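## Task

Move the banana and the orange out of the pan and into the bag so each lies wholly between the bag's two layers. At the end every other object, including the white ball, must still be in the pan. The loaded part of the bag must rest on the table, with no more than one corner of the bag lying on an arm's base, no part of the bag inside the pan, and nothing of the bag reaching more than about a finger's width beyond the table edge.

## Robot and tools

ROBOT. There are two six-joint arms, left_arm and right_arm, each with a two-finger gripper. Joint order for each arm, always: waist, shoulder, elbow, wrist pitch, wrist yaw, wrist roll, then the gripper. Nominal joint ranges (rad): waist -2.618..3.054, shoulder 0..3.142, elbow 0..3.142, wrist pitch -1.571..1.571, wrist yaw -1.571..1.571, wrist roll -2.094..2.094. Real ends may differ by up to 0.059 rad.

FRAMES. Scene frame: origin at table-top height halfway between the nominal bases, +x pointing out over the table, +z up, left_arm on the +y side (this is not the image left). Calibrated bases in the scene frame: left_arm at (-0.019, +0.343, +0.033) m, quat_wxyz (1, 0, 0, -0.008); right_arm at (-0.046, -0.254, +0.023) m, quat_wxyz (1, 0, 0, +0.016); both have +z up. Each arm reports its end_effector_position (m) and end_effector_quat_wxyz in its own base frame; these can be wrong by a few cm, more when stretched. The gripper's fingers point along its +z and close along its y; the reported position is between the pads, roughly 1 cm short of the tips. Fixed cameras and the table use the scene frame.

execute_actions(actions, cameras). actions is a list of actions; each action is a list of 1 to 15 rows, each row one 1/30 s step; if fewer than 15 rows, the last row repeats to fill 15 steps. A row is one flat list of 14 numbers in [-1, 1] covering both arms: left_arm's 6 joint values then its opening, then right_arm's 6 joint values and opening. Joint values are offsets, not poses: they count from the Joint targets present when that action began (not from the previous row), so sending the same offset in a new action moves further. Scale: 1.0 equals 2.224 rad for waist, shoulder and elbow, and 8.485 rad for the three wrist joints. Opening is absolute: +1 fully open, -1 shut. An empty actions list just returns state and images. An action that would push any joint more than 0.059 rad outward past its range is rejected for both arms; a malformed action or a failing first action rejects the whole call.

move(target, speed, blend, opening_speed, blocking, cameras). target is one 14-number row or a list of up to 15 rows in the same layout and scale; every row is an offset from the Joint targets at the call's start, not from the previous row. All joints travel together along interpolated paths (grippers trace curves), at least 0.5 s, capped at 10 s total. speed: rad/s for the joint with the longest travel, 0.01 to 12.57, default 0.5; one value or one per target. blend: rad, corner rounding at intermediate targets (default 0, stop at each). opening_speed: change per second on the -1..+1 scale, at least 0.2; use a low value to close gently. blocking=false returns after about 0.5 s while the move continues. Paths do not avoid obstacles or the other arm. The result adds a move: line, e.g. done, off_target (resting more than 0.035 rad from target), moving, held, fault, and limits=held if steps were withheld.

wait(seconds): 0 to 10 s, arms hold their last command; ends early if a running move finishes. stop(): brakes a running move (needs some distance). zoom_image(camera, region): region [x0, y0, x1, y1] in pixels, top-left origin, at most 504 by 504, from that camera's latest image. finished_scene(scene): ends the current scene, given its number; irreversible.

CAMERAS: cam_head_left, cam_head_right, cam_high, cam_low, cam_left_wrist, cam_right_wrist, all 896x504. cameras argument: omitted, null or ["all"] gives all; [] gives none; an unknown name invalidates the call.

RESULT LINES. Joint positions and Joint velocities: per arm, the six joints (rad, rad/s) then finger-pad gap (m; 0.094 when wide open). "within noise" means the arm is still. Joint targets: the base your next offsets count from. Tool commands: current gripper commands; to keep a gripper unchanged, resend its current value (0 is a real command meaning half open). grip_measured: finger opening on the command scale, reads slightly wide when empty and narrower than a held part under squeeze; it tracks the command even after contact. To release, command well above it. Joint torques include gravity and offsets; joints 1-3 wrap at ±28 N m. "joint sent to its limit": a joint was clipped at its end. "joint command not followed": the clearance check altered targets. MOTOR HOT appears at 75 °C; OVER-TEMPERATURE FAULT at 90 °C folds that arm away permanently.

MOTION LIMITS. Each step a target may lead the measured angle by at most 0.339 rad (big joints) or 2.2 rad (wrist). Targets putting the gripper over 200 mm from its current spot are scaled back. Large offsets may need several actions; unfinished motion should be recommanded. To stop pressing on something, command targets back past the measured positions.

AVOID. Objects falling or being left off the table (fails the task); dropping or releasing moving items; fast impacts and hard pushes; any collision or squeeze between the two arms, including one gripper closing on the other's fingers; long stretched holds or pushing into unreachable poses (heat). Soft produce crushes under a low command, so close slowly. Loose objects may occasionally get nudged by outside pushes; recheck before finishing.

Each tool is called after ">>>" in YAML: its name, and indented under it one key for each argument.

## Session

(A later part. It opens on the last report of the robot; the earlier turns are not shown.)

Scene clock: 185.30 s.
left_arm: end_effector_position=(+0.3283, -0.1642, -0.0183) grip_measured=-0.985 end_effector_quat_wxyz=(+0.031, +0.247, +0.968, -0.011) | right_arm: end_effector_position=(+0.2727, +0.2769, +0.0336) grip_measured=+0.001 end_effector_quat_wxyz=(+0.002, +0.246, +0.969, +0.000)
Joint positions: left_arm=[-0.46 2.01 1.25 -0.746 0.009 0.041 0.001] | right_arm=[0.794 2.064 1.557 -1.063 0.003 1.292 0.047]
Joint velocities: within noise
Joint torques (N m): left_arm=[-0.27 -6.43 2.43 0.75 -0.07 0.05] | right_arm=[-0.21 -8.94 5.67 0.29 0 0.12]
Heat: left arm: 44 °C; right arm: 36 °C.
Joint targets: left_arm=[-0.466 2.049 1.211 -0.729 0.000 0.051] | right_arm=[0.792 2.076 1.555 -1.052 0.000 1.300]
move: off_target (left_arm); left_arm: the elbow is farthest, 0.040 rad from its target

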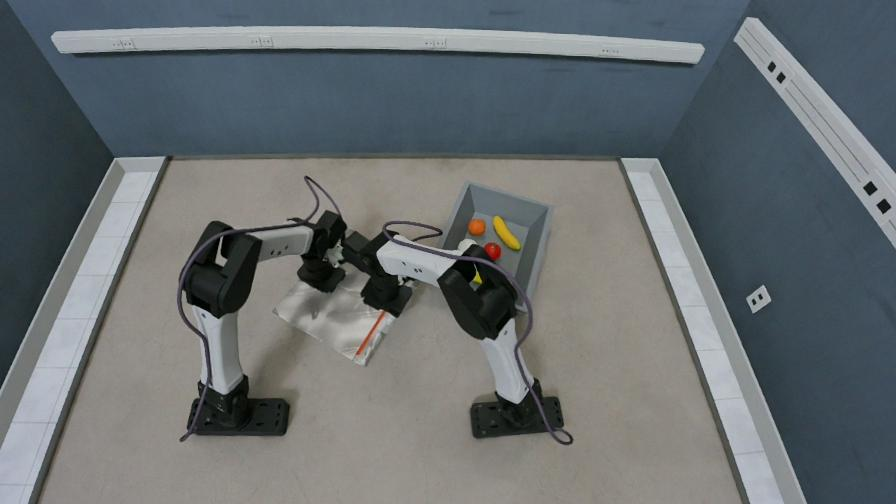

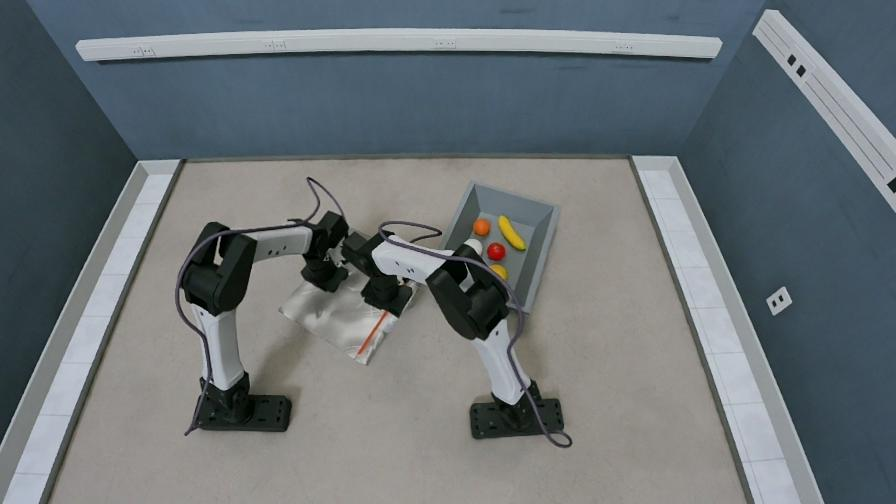

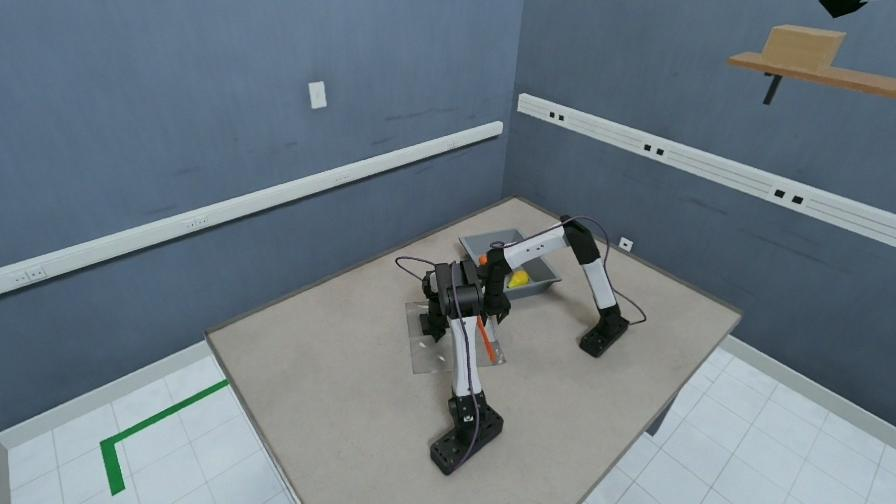

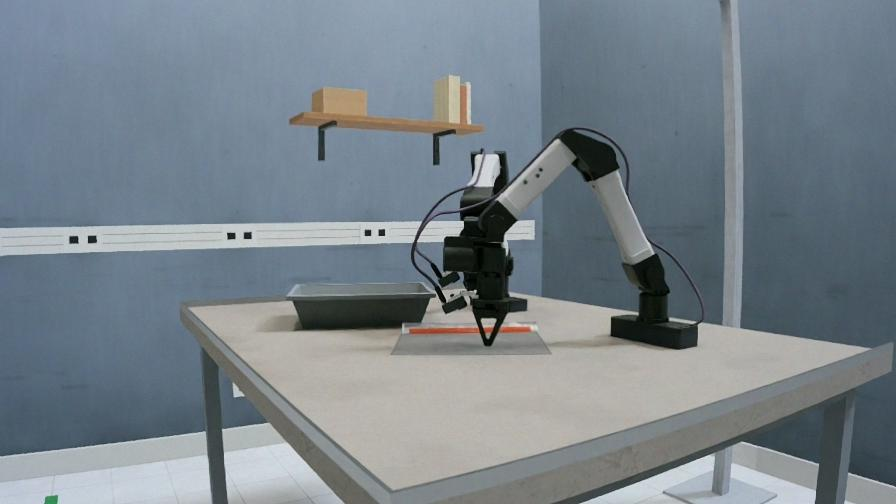

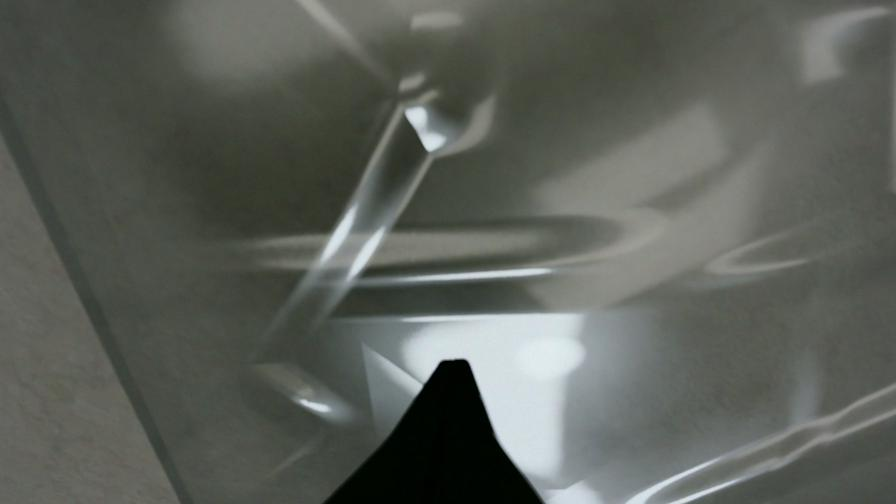

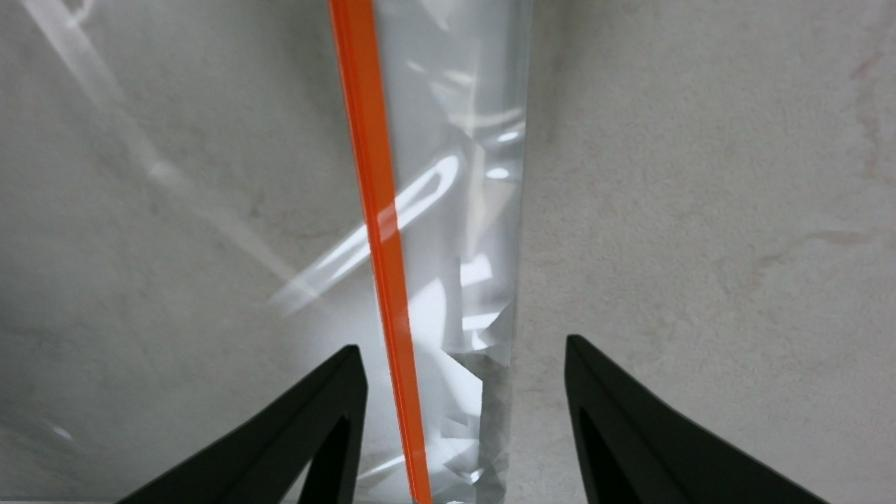

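>>> move:
  target:
    - [0,0,0.1124,-0.03,0,0,-0.1,0.0063,0.05,0.0225,0.003,0,0.0016,0]
    - [0.0769,-0.0302,0.0535,-0.0225,0,0.0134,-0.1,0.0063,0.05,-0.0447,0.0251,0,0.0016,0]
    - [0.0769,-0.0302,-0.0602,0.0074,0,0.0134,-0.1,0.0063,0.05,-0.0447,0.0251,0,0.0016,-1]
    - [0.0769,-0.0302,-0.0602,0.0074,0,0.0134,-1,0.0063,0.05,-0.0447,0.0251,0,0.0016,-1]
    - [0.0769,-0.0302,-0.0319,0,0,0.0134,-1,0.0063,0.05,0.0787,-0.0073,0,0.0016,-1]
  speed: 0.3
  opening_speed: 0.8
  cameras: ["cam_left_wrist","cam_right_wrist","cam_head_left","cam_low"]

>>> zoom_image:
  camera: "cam_low"
  region: [320, 240, 560, 400]

Scene clock: 193.43 s.
left_arm: end_effector_position=(+0.3256, -0.1019, -0.0180) grip_measured=-0.985 end_effector_quat_wxyz=(+0.024, +0.224, +0.974, -0.008) | right_arm: end_effector_position=(+0.2896, +0.2984, +0.0279) grip_measured=-0.967 end_effector_quat_wxyz=(-0.001, +0.251, +0.968, +0.001)
Joint positions: left_arm=[-0.297 1.936 1.143 -0.728 0.013 0.155 0.001] | right_arm=[0.8 2.175 1.707 -1.103 -0.002 1.307 0.002]
Joint velocities: within noise
Joint torques (N m): left_arm=[0.36 -5.12 5.82 0.5 -0.09 0.04] | right_arm=[0.7 -9.81 8.09 0.08 0.05 0.12]
Heat: left arm: 42 °C; right arm: 35 °C.
Joint targets: left_arm=[-0.295 1.982 1.140 -0.729 0.000 0.165] | right_arm=[0.806 2.187 1.730 -1.114 0.000 1.313]
move: off_target (left_arm); target 3's new numbers were sent with right_arm's wrist pitch 0.070 rad from that target; target 4's new numbers were sent with left_arm's shoulder 0.057 rad from that target; left_arm: the shoulder is farthest, 0.046 rad from its target
Images, in order (width x height): cam_head_left 896x504, cam_low 896x504, cam_left_wrist 896x504, cam_right_wrist 896x504.

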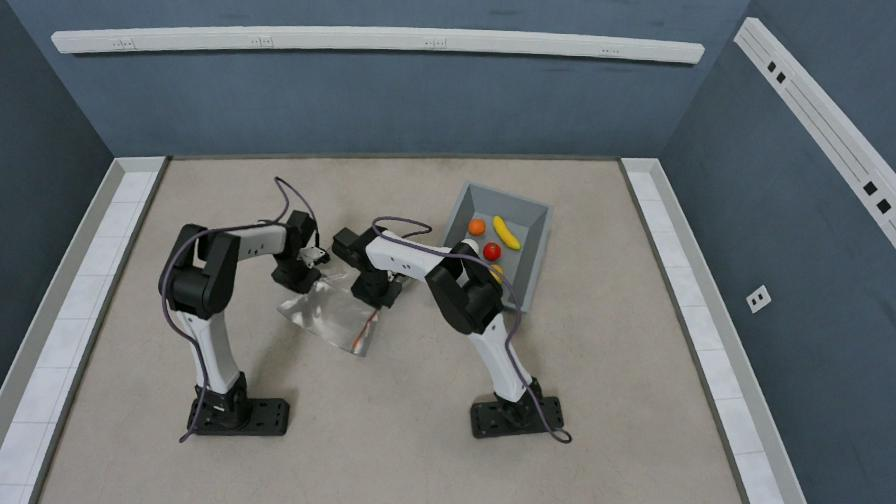

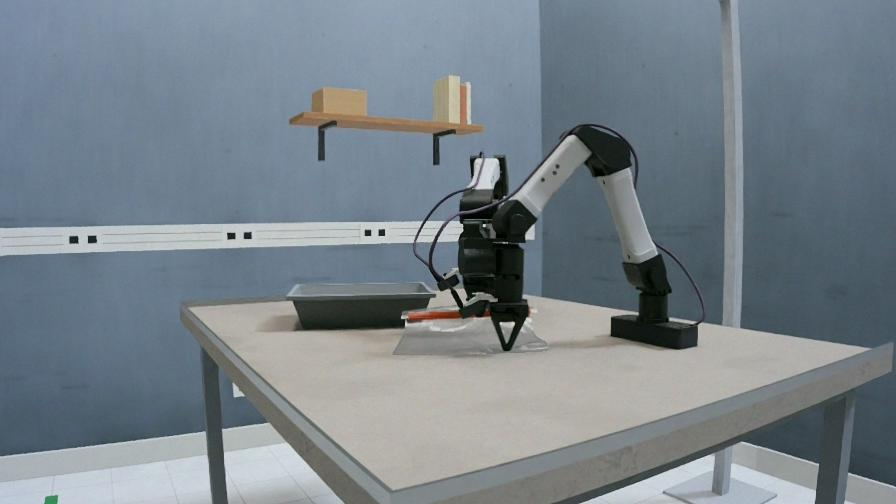

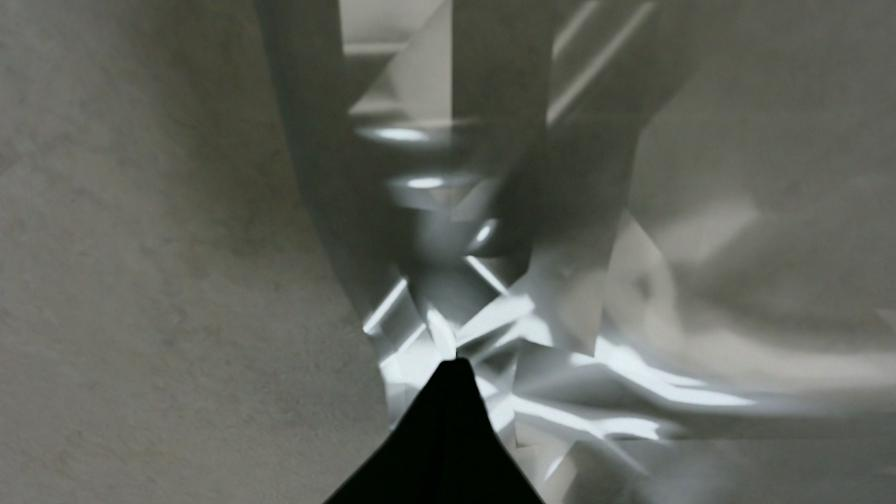

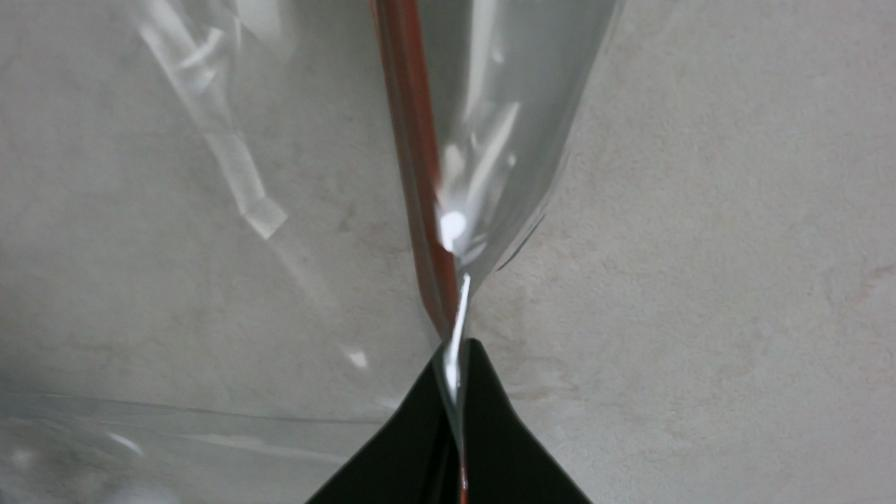

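Scaled by 2.100 from the camera's 896x504 image, which has a finer 1280x720 frame.

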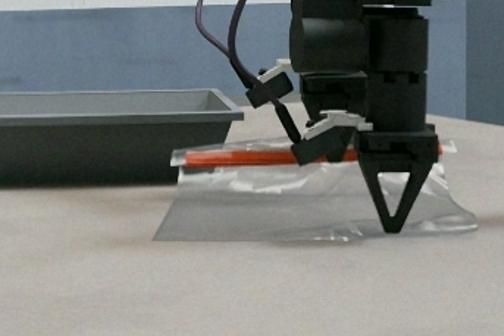

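>>> move:
  target:
    - [0,0,0,0,0,0,-1,0,0,-0.09,0.024,0,0,-1]
    - [0,0,0,0,0,0,-1,0,0,-0.09,0.024,0,0,0]
    - [0,0,0,0,0,0,-1,0,-0.02,0,0,0,0,-0.5]
  speed: 0.3
  opening_speed: 0.8
  cameras: ["cam_right_wrist","cam_head_left","cam_low"]

Scene clock: 198.47 s.
left_arm: end_effector_position=(+0.3255, -0.1019, -0.0181) grip_measured=-0.985 end_effector_quat_wxyz=(+0.024, +0.224, +0.974, -0.008) | right_arm: end_effector_position=(+0.2901, +0.2968, +0.0295) grip_measured=-0.499 end_effector_quat_wxyz=(+0.003, +0.252, +0.968, -0.002)
Joint positions: left_arm=[-0.297 1.936 1.143 -0.728 0.013 0.155 0.001] | right_arm=[0.8 2.172 1.708 -1.108 0.007 1.309 0.024]
Joint velocities: within noise
Joint torques (N m): left_arm=[0.39 -5.12 5.83 0.51 -0.1 0.04] | right_arm=[0.65 -13.37 8.06 0.16 -0.03 0.11]
Heat: left arm: 40 °C; right arm: 36 °C.
Joint targets: left_arm=[-0.295 1.982 1.140 -0.729 0.000 0.165] | right_arm=[0.806 2.143 1.730 -1.114 0.000 1.314]
move: off_target (left_arm); left_arm: the shoulder is farthest, 0.046 rad from its target
Images, in order (width x height): cam_head_left 896x504, cam_low 896x504, cam_right_wrist 896x504.

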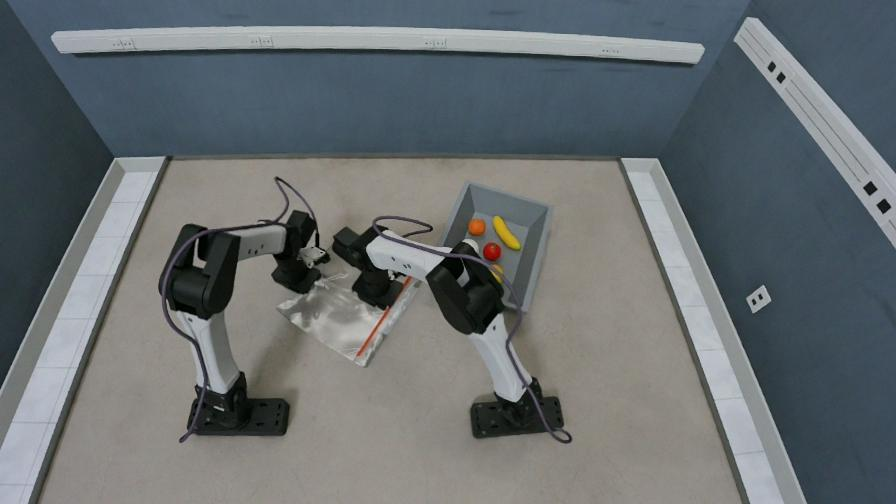

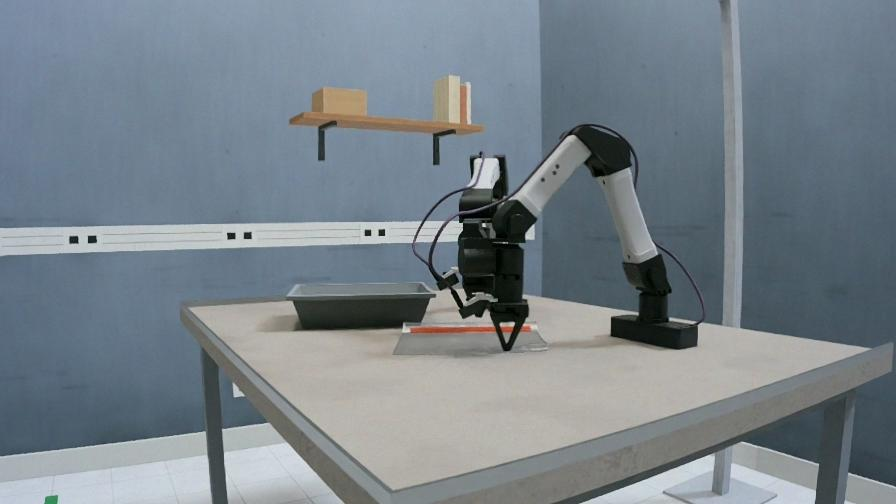

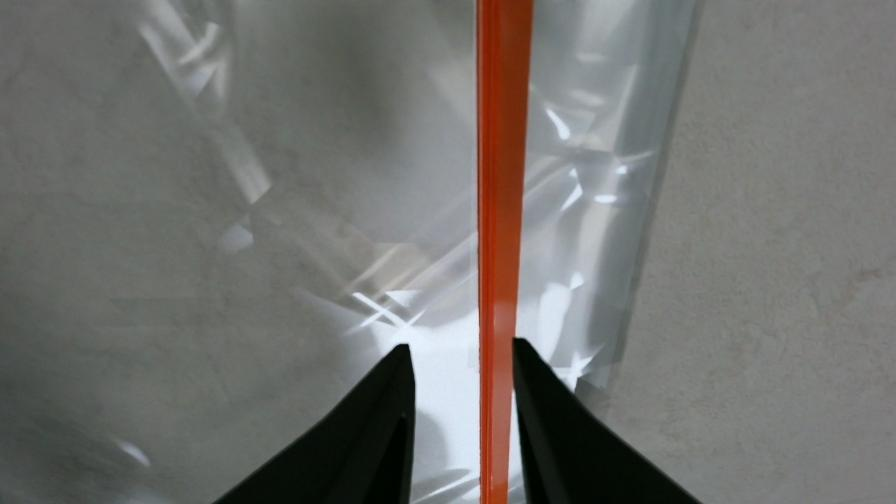

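>>> move:
  target:
    - [0,0,0,0,0,0,-1,0,0.0198,-0.12,0.0318,0,0,-0.5]
    - [0,0,0,0,0,0,-1,0,0.0198,-0.12,0.0318,0,0,-1]
    - [0,0,0,0,0,0,-1,0,0,0.04,-0.0105,0,0,-1]
  speed: 0.25
  opening_speed: 0.5
  cameras: ["cam_right_wrist","cam_head_left","cam_low"]

>>> zoom_image:
  camera: "cam_low"
  region: [320, 240, 560, 400]

Scene clock: 203.47 s.
left_arm: end_effector_position=(+0.3255, -0.1019, -0.0181) grip_measured=-0.985 end_effector_quat_wxyz=(+0.024, +0.224, +0.974, -0.008) | right_arm: end_effector_position=(+0.2933, +0.2999, +0.0556) grip_measured=-0.991 end_effector_quat_wxyz=(+0.006, +0.252, +0.968, +0.002)
Joint positions: left_arm=[-0.297 1.936 1.143 -0.728 0.013 0.155 0.001] | right_arm=[0.8 2.161 1.796 -1.196 0.007 1.309 0]
Joint velocities: within noise
Joint torques (N m): left_arm=[0.36 -5.08 5.79 0.51 -0.1 0.05] | right_arm=[0.65 -12.46 8.28 0.18 -0.05 0.1]
Heat: left arm: 39 °C; right arm: 37 °C.
Joint targets: left_arm=[-0.295 1.982 1.140 -0.729 0.000 0.165] | right_arm=[0.806 2.143 1.819 -1.204 0.000 1.313]
move: off_target (left_arm); target 2's new numbers were sent with right_arm's wrist pitch 0.062 rad from that target; left_arm: the shoulder is farthest, 0.046 rad from its target
Images, in order (width x height): cam_head_left 896x504, cam_low 896x504, cam_right_wrist 896x504.

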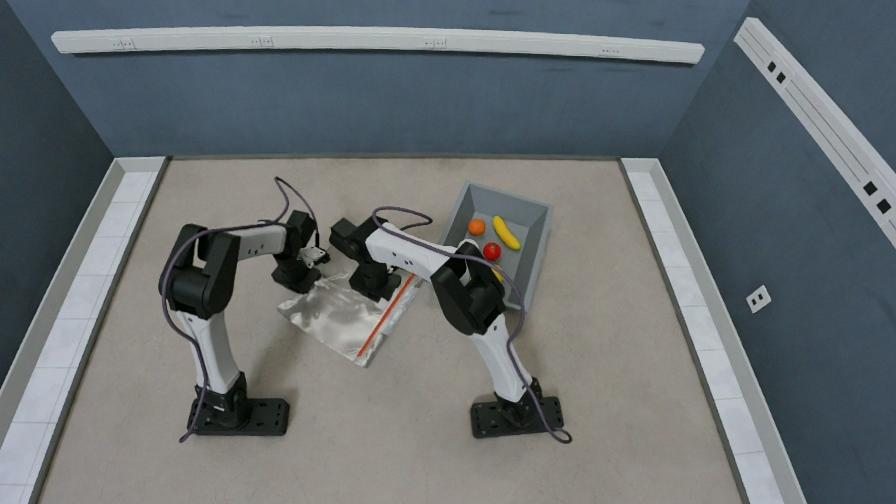

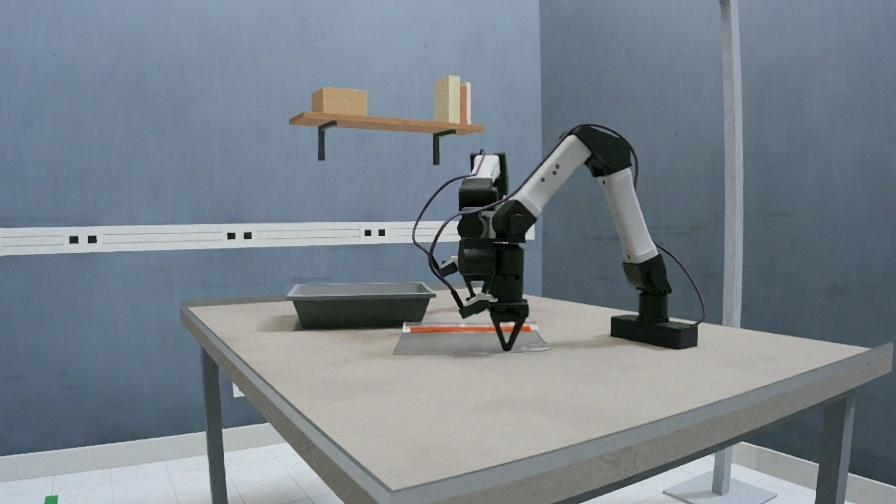

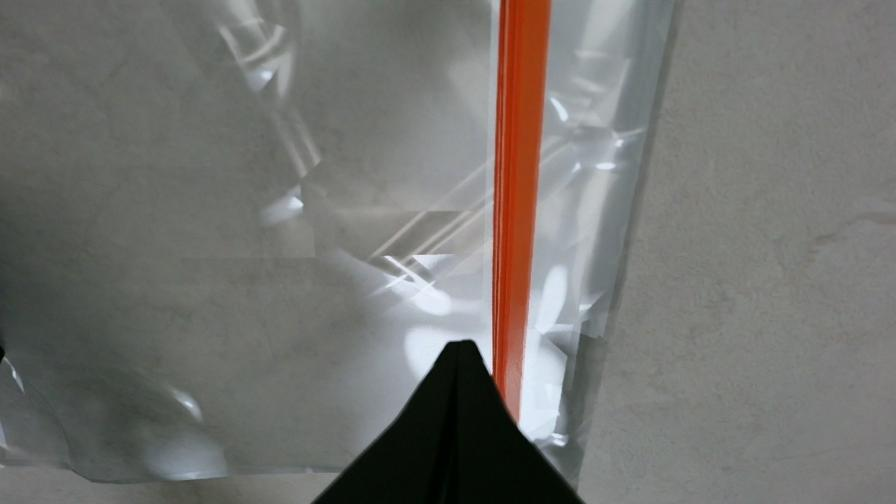

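Scaled by 2.100 from the camera's 896x504 image, which has a finer 1280x720 frame.

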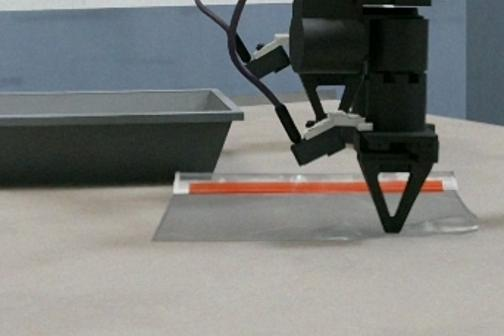

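>>> move:
  target:
    - [0,0,0,0,0,0,-1,-0.0058,0,-0.06,0.016,0,-0.0015,-0.3]
    - [0,0,0,0,0,0,-1,-0.0058,0.0099,-0.175,0.0434,0,-0.0015,-0.3]
    - [0,0,0,0,0,0,-1,-0.0058,0.0099,-0.175,0.0434,0,-0.0015,-1]
    - [0,0,0,0,0,0,-1,-0.0058,0,0,0,0,-0.0015,-1]
  speed: 0.25
  opening_speed: 0.5
  cameras: ["cam_right_wrist","cam_head_left","cam_low"]

>>> zoom_image:
  camera: "cam_low"
  region: [320, 240, 560, 400]

Scene clock: 209.73 s.
left_arm: end_effector_position=(+0.3255, -0.1019, -0.0181) grip_measured=-0.985 end_effector_quat_wxyz=(+0.024, +0.224, +0.974, -0.008) | right_arm: end_effector_position=(+0.2941, +0.3001, +0.0614) grip_measured=-0.991 end_effector_quat_wxyz=(+0.009, +0.252, +0.968, +0.009)
Joint positions: left_arm=[-0.297 1.936 1.143 -0.728 0.013 0.155 0.001] | right_arm=[0.798 2.146 1.795 -1.196 0.007 1.307 0]
Joint velocities: within noise
Joint torques (N m): left_arm=[0.36 -5.15 5.81 0.51 -0.1 0.04] | right_arm=[-0.43 -11.1 8.32 0.24 -0.04 -0.03]
Heat: left arm: 38 °C; right arm: 37 °C.
Joint targets: left_arm=[-0.295 1.982 1.140 -0.729 0.000 0.165] | right_arm=[0.793 2.143 1.819 -1.204 0.000 1.301]
move: off_target (left_arm); target 3's new numbers were sent with right_arm's shoulder 0.043 rad from that target; left_arm: the shoulder is farthest, 0.046 rad from its target
Images, in order (width x height): cam_head_left 896x504, cam_low 896x504, cam_right_wrist 896x504.

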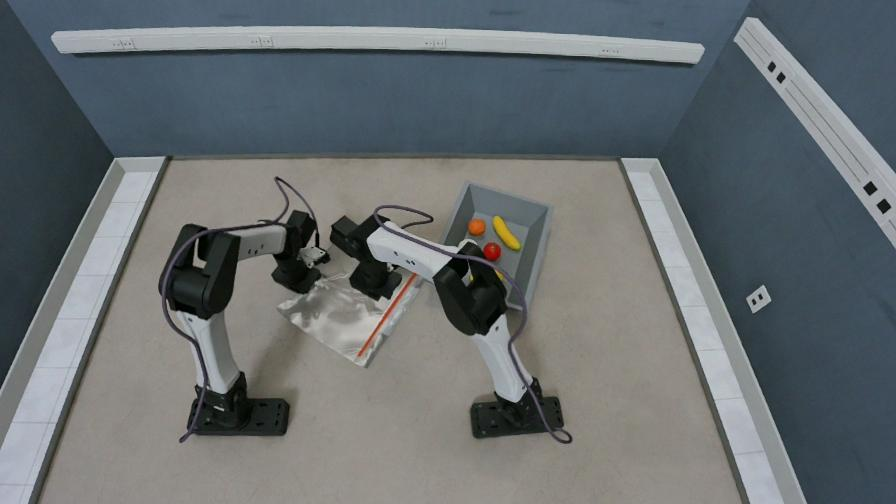

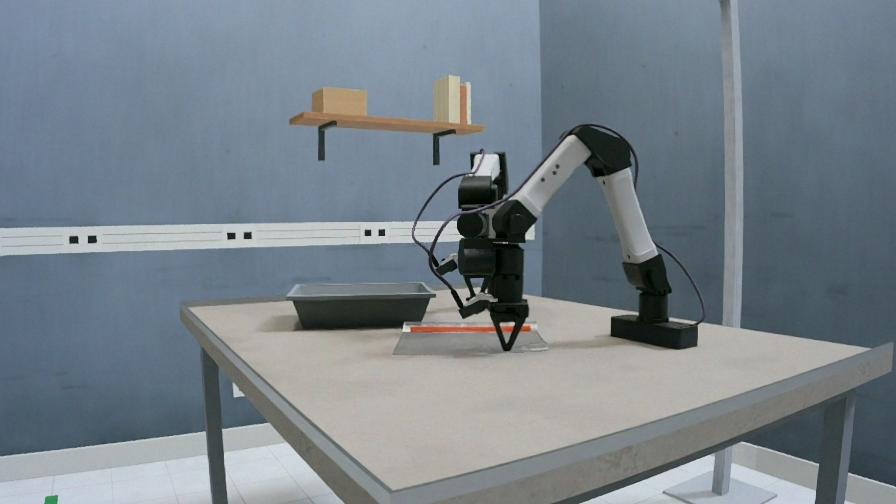

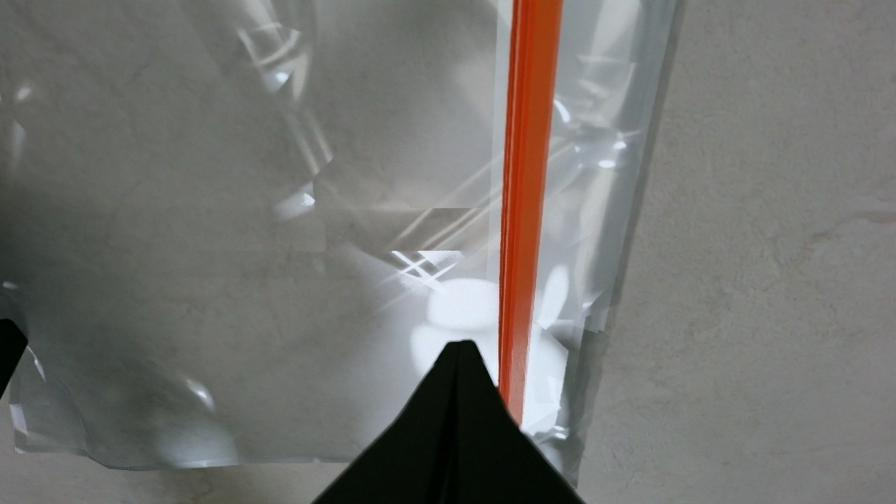

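Scaled by 2.100 from the camera's 896x504 image, which has a finer 1280x720 frame.

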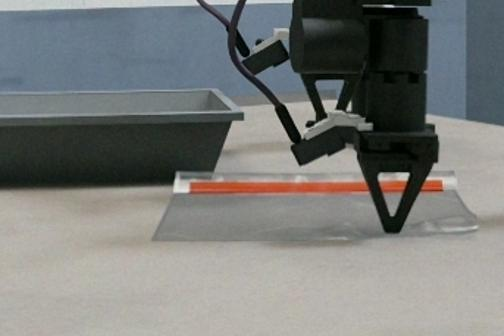

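>>> move:
  target:
    - [0,0,0,0,0,0,-1,-0.012,0,-0.06,0.016,0,-0.0015,0]
    - [0,0,0,0,0,0,-1,-0.012,0.0099,-0.17,0.0434,0,-0.0015,0]
    - [0,0,0,0,0,0,-1,-0.012,0.0099,-0.17,0.0434,0,-0.0015,-1]
    - [0,0,0,0,0,0,-1,-0.012,0,-0.04,0.01,0,-0.0015,-1]
  speed: 0.25
  opening_speed: 0.5
  cameras: ["cam_right_wrist","cam_head_left","cam_low"]

>>> zoom_image:
  camera: "cam_low"
  region: [320, 240, 560, 400]

Scene clock: 216.47 s.
left_arm: end_effector_position=(+0.3255, -0.1019, -0.0181) grip_measured=-0.985 end_effector_quat_wxyz=(+0.024, +0.224, +0.974, -0.008) | right_arm: end_effector_position=(+0.2997, +0.2884, +0.0400) grip_measured=-0.991 end_effector_quat_wxyz=(+0.009, +0.260, +0.966, +0.007)
Joint positions: left_arm=[-0.297 1.936 1.143 -0.728 0.013 0.155 0.001] | right_arm=[0.769 2.144 1.707 -1.112 0.007 1.295 0]
Joint velocities: within noise
Joint torques (N m): left_arm=[0.4 -5.14 5.85 0.51 -0.09 0.05] | right_arm=[-0.25 -10.86 8.2 0.21 -0.05 -0.03]
Heat: left arm: 37 °C; right arm: 38 °C.
Joint targets: left_arm=[-0.295 1.982 1.140 -0.729 0.000 0.165] | right_arm=[0.766 2.143 1.730 -1.119 0.000 1.288]
move: off_target (left_arm); target 3's new numbers were sent with right_arm's elbow 0.040 rad from that target; left_arm: the shoulder is farthest, 0.046 rad from its target
Images, in order (width x height): cam_head_left 896x504, cam_low 896x504, cam_right_wrist 896x504.

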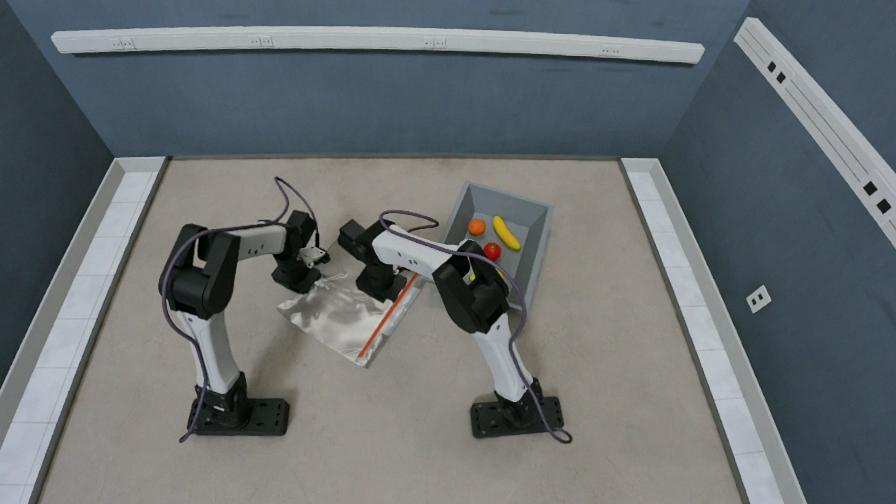

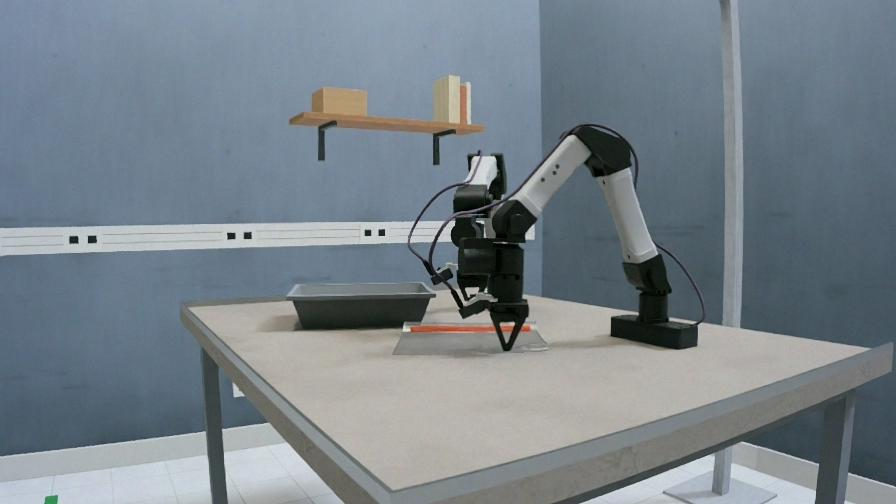

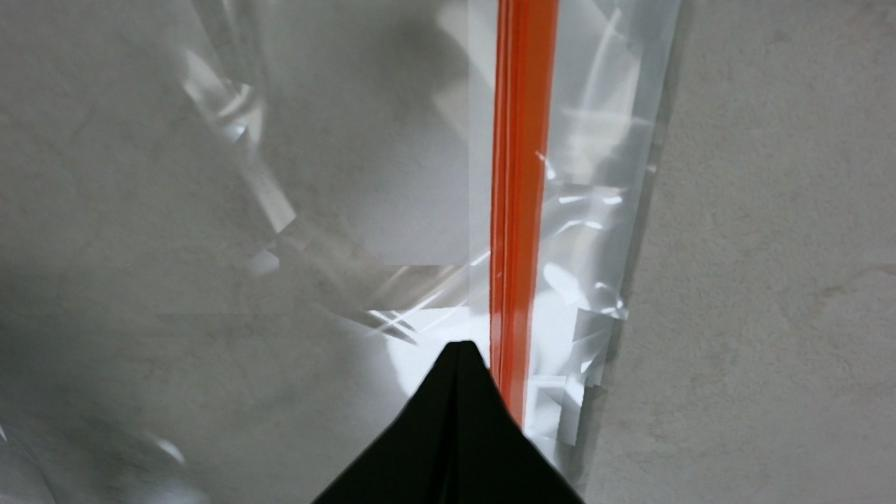

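Scaled by 2.100 from the camera's 896x504 image, which has a finer 1280x720 frame.

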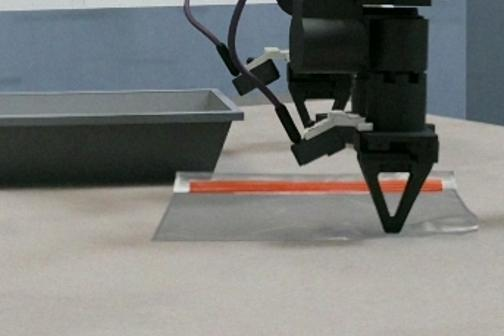

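>>> move:
  target:
    - [0,0,0,0,0,0,-1,-0.009,0.009,-0.05,0.0176,0,0,0.1]
    - [0,0,0,0,0,0,-1,-0.009,0.009,-0.1515,0.0375,0,0,0.1]
    - [0,0,0,0,0,0,-1,-0.009,0.009,-0.1515,0.0375,0,0,-1]
    - [0,0,0,0,0,0,-1,-0.009,-0.01,0,-0.002,0,0,-1]
  speed: 0.25
  opening_speed: 0.5
  cameras: ["cam_right_wrist","cam_head_left","cam_low"]

>>> zoom_image:
  camera: "cam_low"
  region: [320, 240, 560, 400]

Scene clock: 223.70 s.
left_arm: end_effector_position=(+0.3255, -0.1019, -0.0181) grip_measured=-0.985 end_effector_quat_wxyz=(+0.024, +0.224, +0.974, -0.008) | right_arm: end_effector_position=(+0.3029, +0.2801, +0.0443) grip_measured=-0.991 end_effector_quat_wxyz=(+0.007, +0.269, +0.963, +0.005)
Joint positions: left_arm=[-0.297 1.936 1.143 -0.728 0.013 0.155 0.001] | right_arm=[0.749 2.133 1.707 -1.129 0.007 1.294 0]
Joint velocities: within noise
Joint torques (N m): left_arm=[0.35 -5.08 5.79 0.5 -0.09 0.05] | right_arm=[-0.28 -11.74 8.2 0.18 -0.04 -0.02]
Heat: left arm: 36 °C; right arm: 38 °C.
Joint targets: left_arm=[-0.295 1.982 1.140 -0.729 0.000 0.165] | right_arm=[0.746 2.121 1.730 -1.136 0.000 1.288]
move: off_target (left_arm); target 3's new numbers were sent with right_arm's shoulder 0.058 rad from that target; left_arm: the shoulder is farthest, 0.046 rad from its target
Images, in order (width x height): cam_head_left 896x504, cam_low 896x504, cam_right_wrist 896x504.

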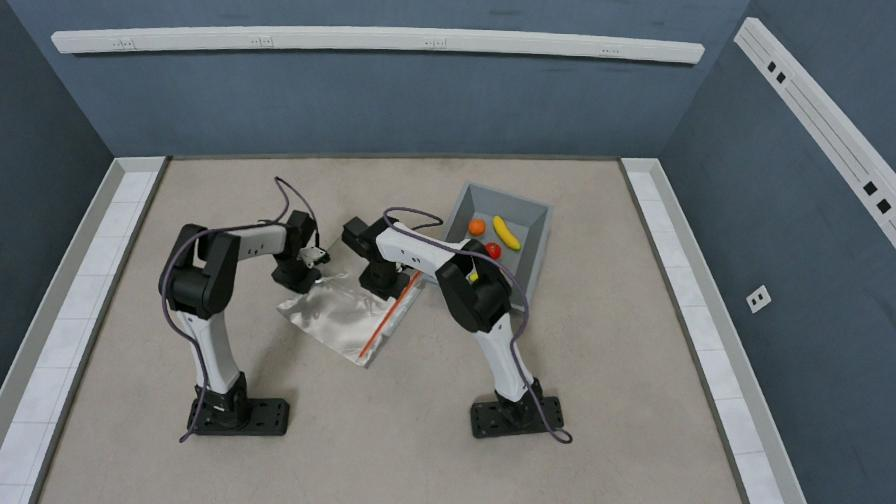

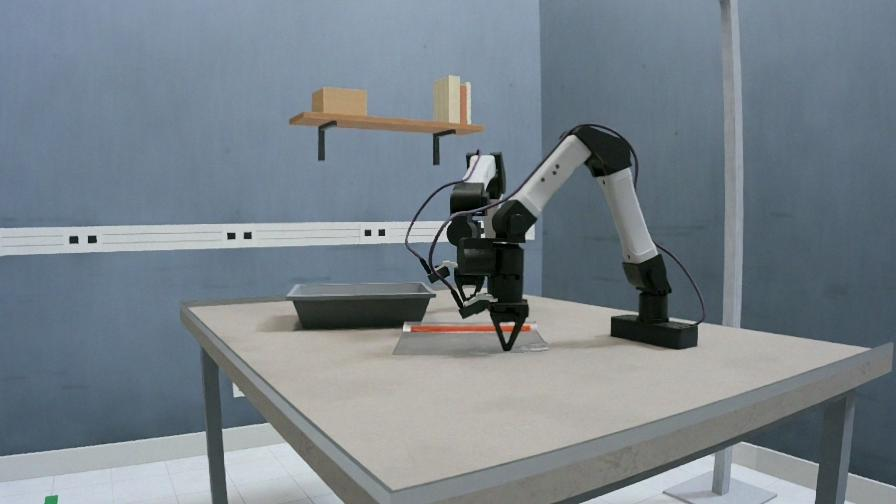

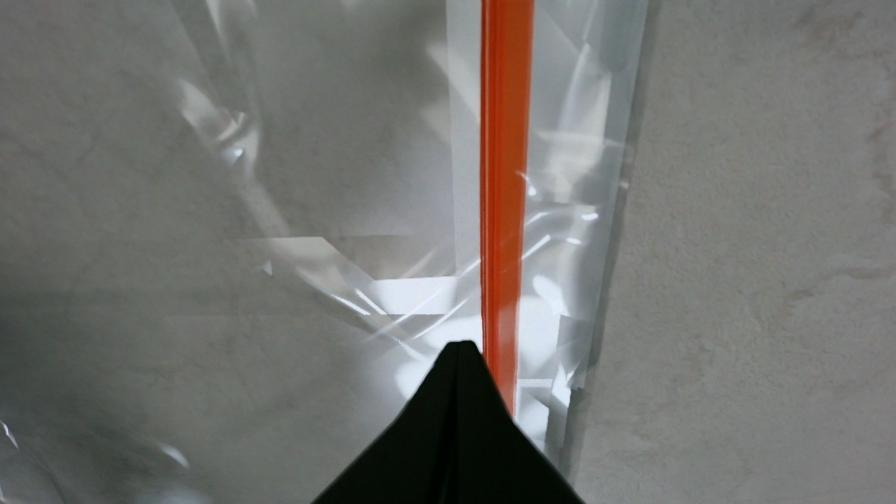

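Scaled by 2.100 from the camera's 896x504 image, which has a finer 1280x720 frame.

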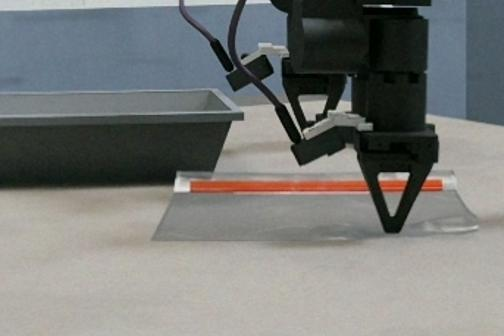

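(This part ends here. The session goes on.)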